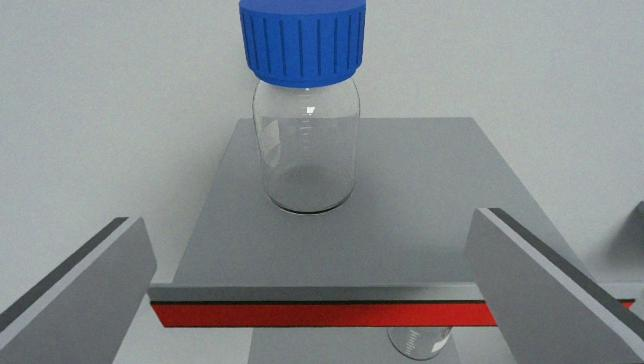

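Scene clock: 109.07 s.
Joint torques (N m): left_arm=[-14.69 4.93 9.72 5.33 -0.64 -0.6 0.3] | right_arm=[-3.48 -10.95 -9.21 -1.44 0.72 -0.34 -0.06]
External joint torques (N m): left_arm=[-0.55 0.68 -1.75 0.58 -0.16 0.01 0.29] | right_arm=[1.17 -0.34 1.08 0.47 -0.19 0.19 -0.05]
Wrist force (N): left_arm=[1.4 -4.9 0.3] | right_arm=[2.0 4.0 0.0]
Wrist torque (N m): left_arm=[0.18 0.18 -0.16] | right_arm=[-0.11 -0.07 -0.09]
Wrist force, peak (N): left_arm=[1.3 -5.3 -0.5] | right_arm=[3.5 5.0 -0.1]
move: done
base_odometry: x=+3.172 y=-2.361 heading=-0.483
lidar_m: 0.46 0.48 0.69 1.34 2.13 3.08 5.37 2.99 2.39 1.65 0.65 0.48
base_status: not commanded
joint_positions: torso_squat_rad=+0.350 torso_shift_rad=+0.000 torso_pitch_rad=+0.000 torso_yaw_rad=+0.000 left_shoulder_pitch_rad=+0.950 left_shoulder_roll_rad=+2.089 left_shoulder_yaw_rad=+1.007 left_elbow_rad=-1.746 left_forearm_roll_rad=+0.771 left_wrist_pitch_rad=+0.321 left_hand_roll_rad=-0.294 left_gripper_m=+0.100 right_shoulder_pitch_rad=+0.717 right_shoulder_roll_rad=-1.338 right_shoulder_yaw_rad=-0.509 right_elbow_rad=-2.396 right_forearm_roll_rad=-0.122 right_wrist_pitch_rad=+0.485 right_hand_roll_rad=+0.264 right_gripper_m=+0.100 head_pan_rad=+0.300 head_tilt_rad=+0.300
joint_status: all done
wheel_motors_off: 0
motor_effort: left_wheel=-10(11) right_wheel=+2(3)
chest: x=-0.2280 y=-0.0002 z=+1.2475 quat_wxyz=(+1.000, +0.000, +0.000, +0.000)
left_hand: x=+0.3200 y=+0.4098 z=+1.3994 quat_wxyz=(+0.542, +0.454, -0.454, -0.542)
left_hand_status: reached (checked arc that bows 4 mm and turns the hand up to 1 deg, planned for 0.6 s): 0 mm and 0.1 deg off.
right_hand: x=+0.1704 y=-0.3997 z=+1.2401 quat_wxyz=(+0.542, -0.456, -0.455, +0.541)
pictures: none

Scene clock: 110.27 s.
Joint torques (N m): left_arm=[-17.37 1.99 11.83 6.13 -0.39 -0.28 0.25] | right_arm=[-3.83 -11.32 -9.25 -1.54 0.88 -0.57 -0.03]
External joint torques (N m): left_arm=[-0.51 0.34 0.99 0.59 -0.07 0.1 0.24] | right_arm=[0.83 -0.71 1.05 0.37 -0.03 -0.04 -0.02]
Wrist force (N): left_arm=[1.3 -4.9 0.0] | right_arm=[2.9 4.5 -0.8]
Wrist torque (N m): left_arm=[0.17 0.15 -0.17] | right_arm=[-0.22 0.03 -0.02]
Wrist force, peak (N): left_arm=[1.3 -5.5 -0.7] | right_arm=[3.6 4.9 -0.1]
move: done
base_odometry: x=+3.172 y=-2.361 heading=-0.483
lidar_m: 0.46 0.48 0.68 1.34 2.13 3.08 5.38 2.99 2.39 1.66 0.65 0.48
base_status: not commanded
joint_positions: torso_squat_rad=+0.350 torso_shift_rad=+0.000 torso_pitch_rad=+0.000 torso_yaw_rad=+0.000 left_shoulder_pitch_rad=+1.044 left_shoulder_roll_rad=+2.261 left_shoulder_yaw_rad=+1.015 left_elbow_rad=-1.536 left_forearm_roll_rad=+0.726 left_wrist_pitch_rad=+0.225 left_hand_roll_rad=-0.179 left_gripper_m=+0.100 right_shoulder_pitch_rad=+0.717 right_shoulder_roll_rad=-1.338 right_shoulder_yaw_rad=-0.509 right_elbow_rad=-2.396 right_forearm_roll_rad=-0.122 right_wrist_pitch_rad=+0.485 right_hand_roll_rad=+0.264 right_gripper_m=+0.100 head_pan_rad=+0.300 head_tilt_rad=+0.300
joint_status: all done
wheel_motors_off: 0
motor_effort: left_wheel=-11(11) right_wheel=+3(4)
chest: x=-0.2280 y=-0.0002 z=+1.2475 quat_wxyz=(+1.000, +0.000, +0.000, +0.000)
left_hand: x=+0.3640 y=+0.4099 z=+1.3971 quat_wxyz=(+0.542, +0.454, -0.454, -0.542)
left_hand_status: reached (checked arc that bows 7 mm and turns the hand up to 1 deg, planned for 0.6 s): 0 mm and 0.1 deg off.
right_hand: x=+0.1704 y=-0.3998 z=+1.2401 quat_wxyz=(+0.542, -0.456, -0.455, +0.541)
pictures: head_camera, left_wrist_camera
head_camera: T_world_to_cam=[[0.26748, -0.9633, 0.0224, 0.02714], [-0.24444, -0.09033, -0.96545, 1.40564], [0.93204, 0.25276, -0.25963, 0.51096]] pos_world=[-0.1399, 0.02396, 1.48912]
left_wrist_camera: T_world_to_cam=[[-0.03684, -0.99932, 0.00116, 0.42029], [-0.61411, 0.02172, -0.78892, 1.34412], [0.78836, -0.02978, -0.6145, 0.65797]] pos_world=[0.32221, 0.4104, 1.46423]

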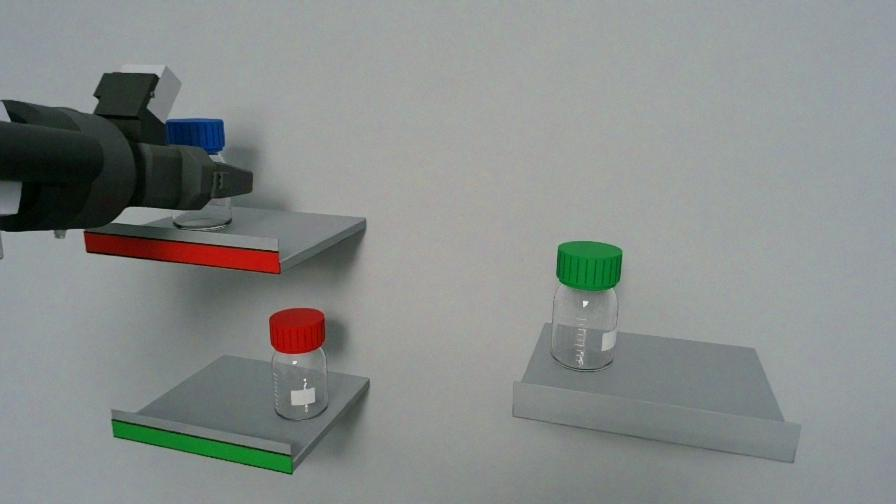

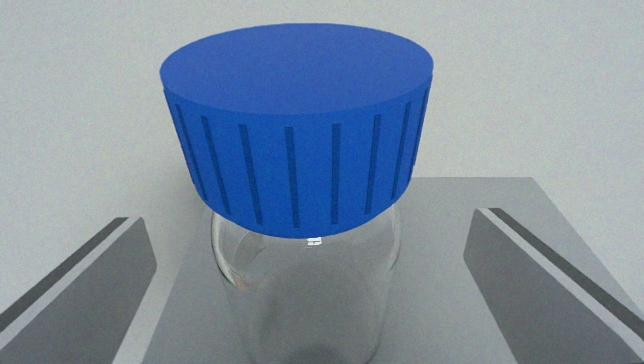

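>>> move:
  target: {"side": "left", "x": 0.383, "y": 0.411, "z": 1.39, "quat_wxyz": [0.5417, 0.4545, -0.4545, -0.5417]}
  min_time_s: 0.5
  cameras: ["left_wrist_camera"]

>>> move:
  joints: {"left_gripper_m": 0.046}
  cameras: ["left_wrist_camera", "head_camera"]

Scene clock: 112.03 s.
Joint torques (N m): left_arm=[-18.59 1.17 11.68 6.51 -0.42 -0.47 0.36] | right_arm=[-3.58 -10.97 -9.23 -1.56 0.71 -0.45 0.07]
External joint torques (N m): left_arm=[-0.54 1.06 1.19 0.75 -0.18 -0.21 0.35] | right_arm=[1.07 -0.36 1.06 0.35 -0.2 0.08 0.07]
Wrist force (N): left_arm=[1.3 -4.7 0.4] | right_arm=[3.2 4.5 -0.3]
Wrist torque (N m): left_arm=[0.16 0.16 -0.14] | right_arm=[-0.24 0.04 -0.01]
Wrist force, peak (N): left_arm=[1.3 -5.5 -0.4] | right_arm=[2.7 5.8 -0.4]
move: done
base_odometry: x=+3.172 y=-2.361 heading=-0.483
lidar_m: 0.46 0.49 0.68 1.34 2.13 3.08 5.38 2.99 2.40 1.65 0.65 0.48
base_status: not commanded
joint_positions: torso_squat_rad=+0.350 torso_shift_rad=+0.000 torso_pitch_rad=+0.000 torso_yaw_rad=+0.000 left_shoulder_pitch_rad=+1.113 left_shoulder_roll_rad=+2.331 left_shoulder_yaw_rad=+1.042 left_elbow_rad=-1.440 left_forearm_roll_rad=+0.690 left_wrist_pitch_rad=+0.184 left_hand_roll_rad=-0.125 left_gripper_m=+0.100 right_shoulder_pitch_rad=+0.717 right_shoulder_roll_rad=-1.338 right_shoulder_yaw_rad=-0.509 right_elbow_rad=-2.396 right_forearm_roll_rad=-0.122 right_wrist_pitch_rad=+0.485 right_hand_roll_rad=+0.264 right_gripper_m=+0.100 head_pan_rad=+0.300 head_tilt_rad=+0.300
joint_status: all done
wheel_motors_off: 0
motor_effort: left_wheel=-11(11) right_wheel=+3(3)
chest: x=-0.2280 y=-0.0002 z=+1.2475 quat_wxyz=(+1.000, +0.000, +0.000, +0.000)
left_hand: x=+0.3828 y=+0.4110 z=+1.3900 quat_wxyz=(+0.542, +0.454, -0.454, -0.542)
left_hand_status: reached (checked arc that bows 3 mm and turns the hand up to 0 deg, planned for 0.5 s): 0 mm and 0.1 deg off.
right_hand: x=+0.1704 y=-0.3997 z=+1.2401 quat_wxyz=(+0.542, -0.456, -0.455, +0.541)
left_wrist_camera: T_world_to_cam=[[-0.03663, -0.99933, 0.0013, 0.42192], [-0.61502, 0.02152, -0.78822, 1.34954], [0.78766, -0.02968, -0.6154, 0.64032]] pos_world=[0.3411, 0.4116, 1.45723]

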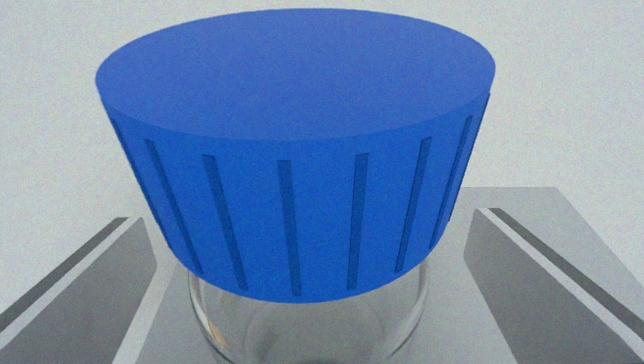

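Scene clock: 113.13 s.
Joint torques (N m): left_arm=[-18.39 1.15 11.91 6.23 -0.36 -0.22 0.4] | right_arm=[-3.51 -11.12 -9.98 -1.62 0.83 -0.47 0.02]
External joint torques (N m): left_arm=[-0.34 1.05 1.41 0.47 -0.11 0.05 0.38] | right_arm=[1.14 -0.51 0.31 0.29 -0.08 0.06 0.02]
Wrist force (N): left_arm=[1.0 -4.1 0.0] | right_arm=[2.6 4.3 -0.7]
Wrist torque (N m): left_arm=[0.15 0.17 -0.12] | right_arm=[-0.22 -0.02 0.00]
Wrist force, peak (N): left_arm=[1.1 -5.3 0.0] | right_arm=[3.2 5.7 -0.9]
move: off_target
base_odometry: x=+3.172 y=-2.361 heading=-0.483
lidar_m: 0.46 0.49 0.69 1.34 2.13 3.07 5.38 2.99 2.40 1.65 0.65 0.48
base_status: not commanded
joint_positions: torso_squat_rad=+0.350 torso_shift_rad=+0.000 torso_pitch_rad=+0.000 torso_yaw_rad=+0.000 left_shoulder_pitch_rad=+1.113 left_shoulder_roll_rad=+2.331 left_shoulder_yaw_rad=+1.042 left_elbow_rad=-1.440 left_forearm_roll_rad=+0.690 left_wrist_pitch_rad=+0.184 left_hand_roll_rad=-0.125 left_gripper_m=+0.055 right_shoulder_pitch_rad=+0.717 right_shoulder_roll_rad=-1.338 right_shoulder_yaw_rad=-0.509 right_elbow_rad=-2.396 right_forearm_roll_rad=-0.122 right_wrist_pitch_rad=+0.485 right_hand_roll_rad=+0.264 right_gripper_m=+0.100 head_pan_rad=+0.300 head_tilt_rad=+0.300
joint_status: left_gripper_m off_target (ended at +0.055, target +0.046)
wheel_motors_off: 0
motor_effort: left_wheel=-10(11) right_wheel=+3(4)
chest: x=-0.2280 y=-0.0002 z=+1.2475 quat_wxyz=(+1.000, +0.000, +0.000, +0.000)
left_hand: x=+0.3828 y=+0.4110 z=+1.3901 quat_wxyz=(+0.542, +0.454, -0.454, -0.542)
right_hand: x=+0.1704 y=-0.3997 z=+1.2401 quat_wxyz=(+0.542, -0.456, -0.455, +0.541)
pictures: head_camera, left_wrist_camera
head_camera: T_world_to_cam=[[0.26748, -0.9633, 0.02243, 0.0271], [-0.24443, -0.09035, -0.96545, 1.40564], [0.93204, 0.25276, -0.25963, 0.51096]] pos_world=[-0.1399, 0.02396, 1.48912]
left_wrist_camera: T_world_to_cam=[[-0.03664, -0.99933, 0.0013, 0.42192], [-0.61496, 0.02152, -0.78827, 1.34959], [0.78771, -0.02968, -0.61533, 0.64021]] pos_world=[0.3411, 0.4116, 1.45723]

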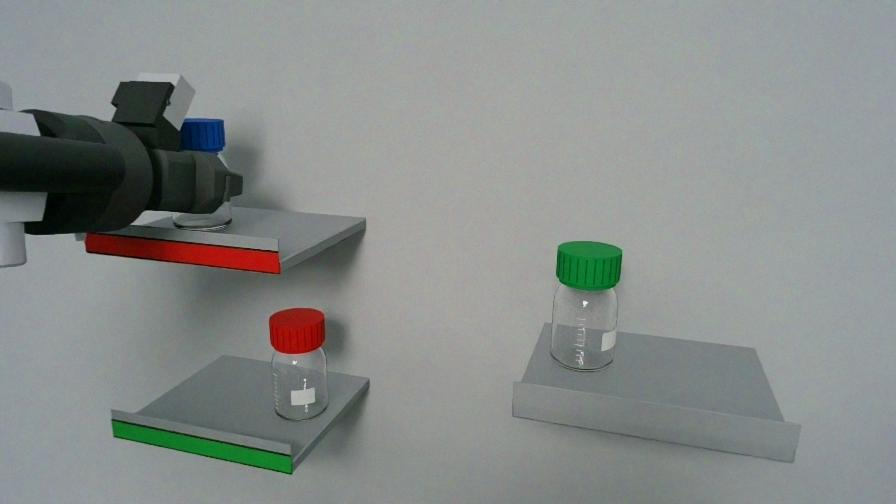

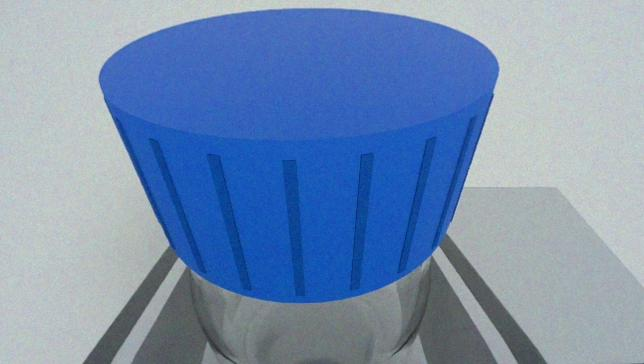

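>>> move:
  target: {"side": "left", "x": 0.378, "y": 0.411, "z": 1.418, "quat_wxyz": [0.5417, 0.4545, -0.4545, -0.5417]}
  min_time_s: 0.7

>>> move:
  target: {"side": "left", "x": 0.31, "y": 0.41, "z": 1.43, "quat_wxyz": [0.5417, 0.4545, -0.4545, -0.5417]}
  min_time_s: 0.8

>>> move:
  target: {"side": "left", "x": 0.20, "y": 0.36, "z": 1.43, "quat_wxyz": [0.5417, 0.4545, -0.4545, -0.5417]}
  min_time_s: 1.0

>>> move:
  target: {"side": "left", "x": 0.19, "y": 0.15, "z": 1.36, "quat_wxyz": [0.5417, 0.4545, -0.4545, -0.5417]}
  min_time_s: 1.2

>>> move:
  target: {"side": "left", "x": 0.19, "y": -0.065, "z": 1.335, "quat_wxyz": [0.5417, 0.4545, -0.4545, -0.5417]}
  min_time_s: 1.2
  cameras: ["head_camera", "left_wrist_camera"]

Scene clock: 116.07 s.
Joint torques (N m): left_arm=[-19.51 3.46 8.92 7.27 -0.55 -0.68 0.18] | right_arm=[-3.31 -10.81 -9.29 -1.75 0.69 -0.33 -0.25]
External joint torques (N m): left_arm=[-1.87 1 -1.22 1 -0.35 -0.22 0.17] | right_arm=[1.34 -0.2 1 0.16 -0.21 0.19 -0.24]
Wrist force (N): left_arm=[1.0 -6.5 -0.1] | right_arm=[3.1 5.1 -0.5]
Wrist torque (N m): left_arm=[0.16 0.12 -0.03] | right_arm=[-0.28 0.02 -0.02]
Wrist force, peak (N): left_arm=[1.3 -7.1 -0.3] | right_arm=[3.7 5.1 -0.6]
move: done
base_odometry: x=+3.172 y=-2.361 heading=-0.483
lidar_m: 0.46 0.49 0.69 1.34 2.12 3.07 5.37 2.99 2.39 1.65 0.65 0.48
base_status: not commanded
joint_positions: torso_squat_rad=+0.350 torso_shift_rad=+0.000 torso_pitch_rad=+0.000 torso_yaw_rad=+0.000 left_shoulder_pitch_rad=+0.957 left_shoulder_roll_rad=+2.339 left_shoulder_yaw_rad=+0.905 left_elbow_rad=-1.432 left_forearm_roll_rad=+0.840 left_wrist_pitch_rad=+0.169 left_hand_roll_rad=-0.224 left_gripper_m=+0.055 right_shoulder_pitch_rad=+0.717 right_shoulder_roll_rad=-1.338 right_shoulder_yaw_rad=-0.509 right_elbow_rad=-2.396 right_forearm_roll_rad=-0.122 right_wrist_pitch_rad=+0.485 right_hand_roll_rad=+0.264 right_gripper_m=+0.100 head_pan_rad=+0.300 head_tilt_rad=+0.300
joint_status: all done
wheel_motors_off: 0
motor_effort: left_wheel=-10(11) right_wheel=+2(4)
chest: x=-0.2280 y=-0.0002 z=+1.2475 quat_wxyz=(+1.000, +0.000, +0.000, +0.000)
left_hand: x=+0.3777 y=+0.4114 z=+1.4187 quat_wxyz=(+0.540, +0.460, -0.457, -0.537)
left_hand_status: reached (checked arc that bows 1 mm and turns the hand up to 1 deg, planned for 0.7 s): 1 mm and 0.9 deg off.
right_hand: x=+0.1704 y=-0.3997 z=+1.2401 quat_wxyz=(+0.542, -0.456, -0.455, +0.541)
pictures: none

Scene clock: 117.37 s.
Joint torques (N m): left_arm=[-14.78 8.03 9.74 4.93 -0.84 -1.18 0.33] | right_arm=[-3.64 -11.15 -9.23 -1.57 0.69 -0.33 -0.06]
External joint torques (N m): left_arm=[-1.3 0.73 -1.62 0.03 -0.34 -0.26 0.32] | right_arm=[1.01 -0.54 1.07 0.34 -0.22 0.2 -0.05]
Wrist force (N): left_arm=[1.3 -6.6 0.3] | right_arm=[3.6 4.1 -0.6]
Wrist torque (N m): left_arm=[0.19 0.17 -0.03] | right_arm=[-0.15 0.10 -0.03]
Wrist force, peak (N): left_arm=[0.9 -7.6 0.4] | right_arm=[3.4 4.7 -1.4]
move: done
base_odometry: x=+3.172 y=-2.361 heading=-0.483
lidar_m: 0.46 0.49 0.68 1.34 2.13 3.07 5.37 2.99 2.39 1.65 0.65 0.48
base_status: not commanded
joint_positions: torso_squat_rad=+0.350 torso_shift_rad=+0.000 torso_pitch_rad=+0.000 torso_yaw_rad=+0.000 left_shoulder_pitch_rad=+0.745 left_shoulder_roll_rad=+2.070 left_shoulder_yaw_rad=+0.881 left_elbow_rad=-1.749 left_forearm_roll_rad=+0.954 left_wrist_pitch_rad=+0.356 left_hand_roll_rad=-0.461 left_gripper_m=+0.055 right_shoulder_pitch_rad=+0.717 right_shoulder_roll_rad=-1.338 right_shoulder_yaw_rad=-0.509 right_elbow_rad=-2.396 right_forearm_roll_rad=-0.122 right_wrist_pitch_rad=+0.485 right_hand_roll_rad=+0.264 right_gripper_m=+0.100 head_pan_rad=+0.300 head_tilt_rad=+0.300
joint_status: all done
wheel_motors_off: 0
motor_effort: left_wheel=-11(11) right_wheel=+3(4)
chest: x=-0.2280 y=-0.0002 z=+1.2475 quat_wxyz=(+1.000, +0.000, +0.000, +0.000)
left_hand: x=+0.3101 y=+0.4094 z=+1.4296 quat_wxyz=(+0.540, +0.459, -0.457, -0.538)
left_hand_status: reached (checked arc that bows 13 mm and turns the hand up to 2 deg, planned for 0.8 s): 1 mm and 0.8 deg off.
right_hand: x=+0.1704 y=-0.3997 z=+1.2401 quat_wxyz=(+0.542, -0.456, -0.455, +0.541)
pictures: none

Scene clock: 118.77 s.
Joint torques (N m): left_arm=[-9.05 11 11.26 4.12 -1.28 -1.45 0.23] | right_arm=[-3.43 -11.42 -9.23 -1.84 0.84 -0.48 0.12]
External joint torques (N m): left_arm=[-1.09 1.03 1.29 0.13 -0.16 -0.33 0.21] | right_arm=[1.23 -0.81 1.06 0.07 -0.06 0.05 0.13]
Wrist force (N): left_arm=[1.0 -6.5 -0.3] | right_arm=[2.7 4.6 0.1]
Wrist torque (N m): left_arm=[0.18 0.12 -0.01] | right_arm=[-0.28 0.00 -0.02]
Wrist force, peak (N): left_arm=[2.2 -7.1 -0.3] | right_arm=[3.3 5.2 -0.4]
move: done
base_odometry: x=+3.172 y=-2.361 heading=-0.483
lidar_m: 0.46 0.49 0.69 1.34 2.12 3.07 5.37 2.99 2.39 1.64 0.65 0.48
base_status: not commanded
joint_positions: torso_squat_rad=+0.350 torso_shift_rad=+0.000 torso_pitch_rad=+0.000 torso_yaw_rad=+0.000 left_shoulder_pitch_rad=+0.569 left_shoulder_roll_rad=+1.700 left_shoulder_yaw_rad=+1.051 left_elbow_rad=-2.261 left_forearm_roll_rad=+1.010 left_wrist_pitch_rad=+0.808 left_hand_roll_rad=-0.580 left_gripper_m=+0.055 right_shoulder_pitch_rad=+0.717 right_shoulder_roll_rad=-1.338 right_shoulder_yaw_rad=-0.509 right_elbow_rad=-2.396 right_forearm_roll_rad=-0.122 right_wrist_pitch_rad=+0.485 right_hand_roll_rad=+0.264 right_gripper_m=+0.100 head_pan_rad=+0.300 head_tilt_rad=+0.300
joint_status: all done
wheel_motors_off: 0
motor_effort: left_wheel=-11(11) right_wheel=+3(4)
chest: x=-0.2280 y=-0.0002 z=+1.2475 quat_wxyz=(+1.000, +0.000, +0.000, +0.000)
left_hand: x=+0.2001 y=+0.3600 z=+1.4298 quat_wxyz=(+0.542, +0.455, -0.454, -0.542)
left_hand_status: reached (checked arc that bows 16 mm and turns the hand up to 3 deg, planned for 1.0 s): 0 mm and 0.0 deg off.
right_hand: x=+0.1704 y=-0.3997 z=+1.2401 quat_wxyz=(+0.542, -0.456, -0.455, +0.541)
pictures: none

Scene clock: 120.30 s.
Joint torques (N m): left_arm=[-12.3 -0.77 4.96 6.44 -1.77 1.1 -0.11] | right_arm=[-3.69 -10.77 -9.64 -1.71 0.83 -0.39 0.2]
External joint torques (N m): left_arm=[-0.66 -0.07 -1.39 0.35 -0.19 -0.01 -0.12] | right_arm=[0.96 -0.17 0.65 0.2 -0.08 0.14 0.21]
Wrist force (N): left_arm=[0.9 -6.6 -0.3] | right_arm=[2.4 4.6 -0.5]
Wrist torque (N m): left_arm=[0.18 0.12 -0.15] | right_arm=[-0.25 -0.07 -0.06]
Wrist force, peak (N): left_arm=[0.3 -7.8 -0.4] | right_arm=[3.6 5.2 0.0]
move: done
base_odometry: x=+3.172 y=-2.361 heading=-0.483
lidar_m: 0.46 0.48 0.69 1.33 2.13 3.07 5.38 2.99 2.39 1.66 0.64 0.48
base_status: not commanded
joint_positions: torso_squat_rad=+0.350 torso_shift_rad=+0.000 torso_pitch_rad=+0.000 torso_yaw_rad=+0.000 left_shoulder_pitch_rad=+0.618 left_shoulder_roll_rad=+2.577 left_shoulder_yaw_rad=+1.034 left_elbow_rad=-2.548 left_forearm_roll_rad=+0.637 left_wrist_pitch_rad=+1.309 left_hand_roll_rad=+0.594 left_gripper_m=+0.055 right_shoulder_pitch_rad=+0.717 right_shoulder_roll_rad=-1.338 right_shoulder_yaw_rad=-0.509 right_elbow_rad=-2.396 right_forearm_roll_rad=-0.122 right_wrist_pitch_rad=+0.485 right_hand_roll_rad=+0.264 right_gripper_m=+0.100 head_pan_rad=+0.300 head_tilt_rad=+0.300
joint_status: all done
wheel_motors_off: 0
motor_effort: left_wheel=-10(11) right_wheel=+2(4)
chest: x=-0.2280 y=-0.0002 z=+1.2475 quat_wxyz=(+1.000, +0.000, +0.000, +0.000)
left_hand: x=+0.1899 y=+0.1497 z=+1.3602 quat_wxyz=(+0.541, +0.454, -0.455, -0.542)
left_hand_status: reached (checked arc that bows 17 mm and turns the hand up to 5 deg, planned for 1.2 s): 0 mm and 0.1 deg off.
right_hand: x=+0.1704 y=-0.3998 z=+1.2401 quat_wxyz=(+0.542, -0.456, -0.455, +0.541)
pictures: none

Scene clock: 121.83 s.
Joint torques (N m): left_arm=[-16.56 -9.07 9.03 6.45 -1.79 1.08 0.06] | right_arm=[-3.41 -11.39 -9.62 -1.86 0.82 -0.35 0.02]
External joint torques (N m): left_arm=[-1.47 0.08 0.69 0.9 -0.05 0.28 0.05] | right_arm=[1.24 -0.78 0.67 0.05 -0.08 0.17 0.03]
Wrist force (N): left_arm=[0.8 -6.3 -0.9] | right_arm=[2.6 4.3 -0.3]
Wrist torque (N m): left_arm=[0.17 0.13 -0.02] | right_arm=[-0.26 -0.02 -0.02]
Wrist force, peak (N): left_arm=[2.0 -7.2 -0.1] | right_arm=[2.7 5.6 -0.4]
move: short
base_odometry: x=+3.172 y=-2.361 heading=-0.483
lidar_m: 0.46 0.49 0.68 1.34 2.13 3.07 5.38 2.99 2.40 1.64 0.65 0.48
base_status: not commanded
joint_positions: torso_squat_rad=+0.350 torso_shift_rad=+0.000 torso_pitch_rad=+0.000 torso_yaw_rad=+0.000 left_shoulder_pitch_rad=+0.954 left_shoulder_roll_rad=+3.141 left_shoulder_yaw_rad=+1.571 left_elbow_rad=-2.124 left_forearm_roll_rad=+0.760 left_wrist_pitch_rad=+1.395 left_hand_roll_rad=+0.489 left_gripper_m=+0.055 right_shoulder_pitch_rad=+0.717 right_shoulder_roll_rad=-1.338 right_shoulder_yaw_rad=-0.509 right_elbow_rad=-2.396 right_forearm_roll_rad=-0.122 right_wrist_pitch_rad=+0.485 right_hand_roll_rad=+0.264 right_gripper_m=+0.100 head_pan_rad=+0.300 head_tilt_rad=+0.300
joint_status: all done
wheel_motors_off: 0
motor_effort: left_wheel=-10(11) right_wheel=+2(4)
chest: x=-0.2280 y=-0.0002 z=+1.2475 quat_wxyz=(+1.000, +0.000, +0.000, +0.000)
left_hand: x=+0.1900 y=-0.0643 z=+1.3352 quat_wxyz=(+0.506, +0.358, -0.488, -0.615)
left_hand_status: short (checked arc that bows 22 mm and turns the hand up to 15 deg, as near as the solve gets, planned for 1.2 s): 1 mm and 15.0 deg off. The place is met; only the turn is off.
right_hand: x=+0.1704 y=-0.3998 z=+1.2401 quat_wxyz=(+0.542, -0.456, -0.455, +0.541)
head_camera: T_world_to_cam=[[0.26748, -0.9633, 0.0224, 0.02714], [-0.24444, -0.09033, -0.96545, 1.40564], [0.93204, 0.25276, -0.25963, 0.51096]] pos_world=[-0.1399, 0.02396, 1.48912]
left_wrist_camera: T_world_to_cam=[[-0.26691, -0.96198, 0.05792, -0.08951], [-0.67219, 0.14276, -0.72648, 1.1342], [0.69059, -0.23284, -0.68474, 0.84229]] pos_world=[0.15683, -0.05191, 1.40591]

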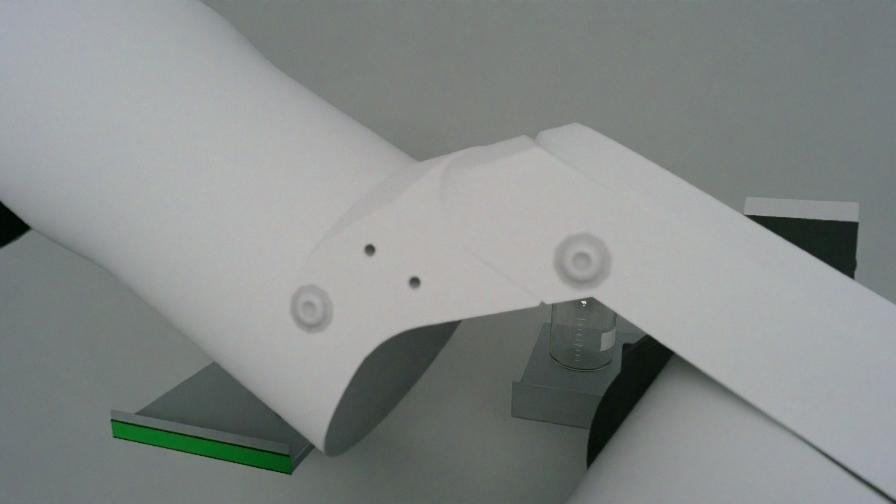

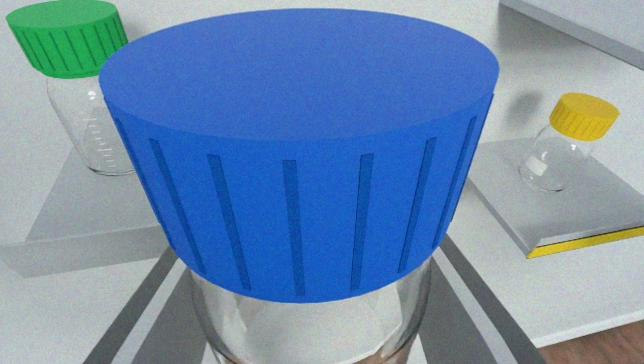

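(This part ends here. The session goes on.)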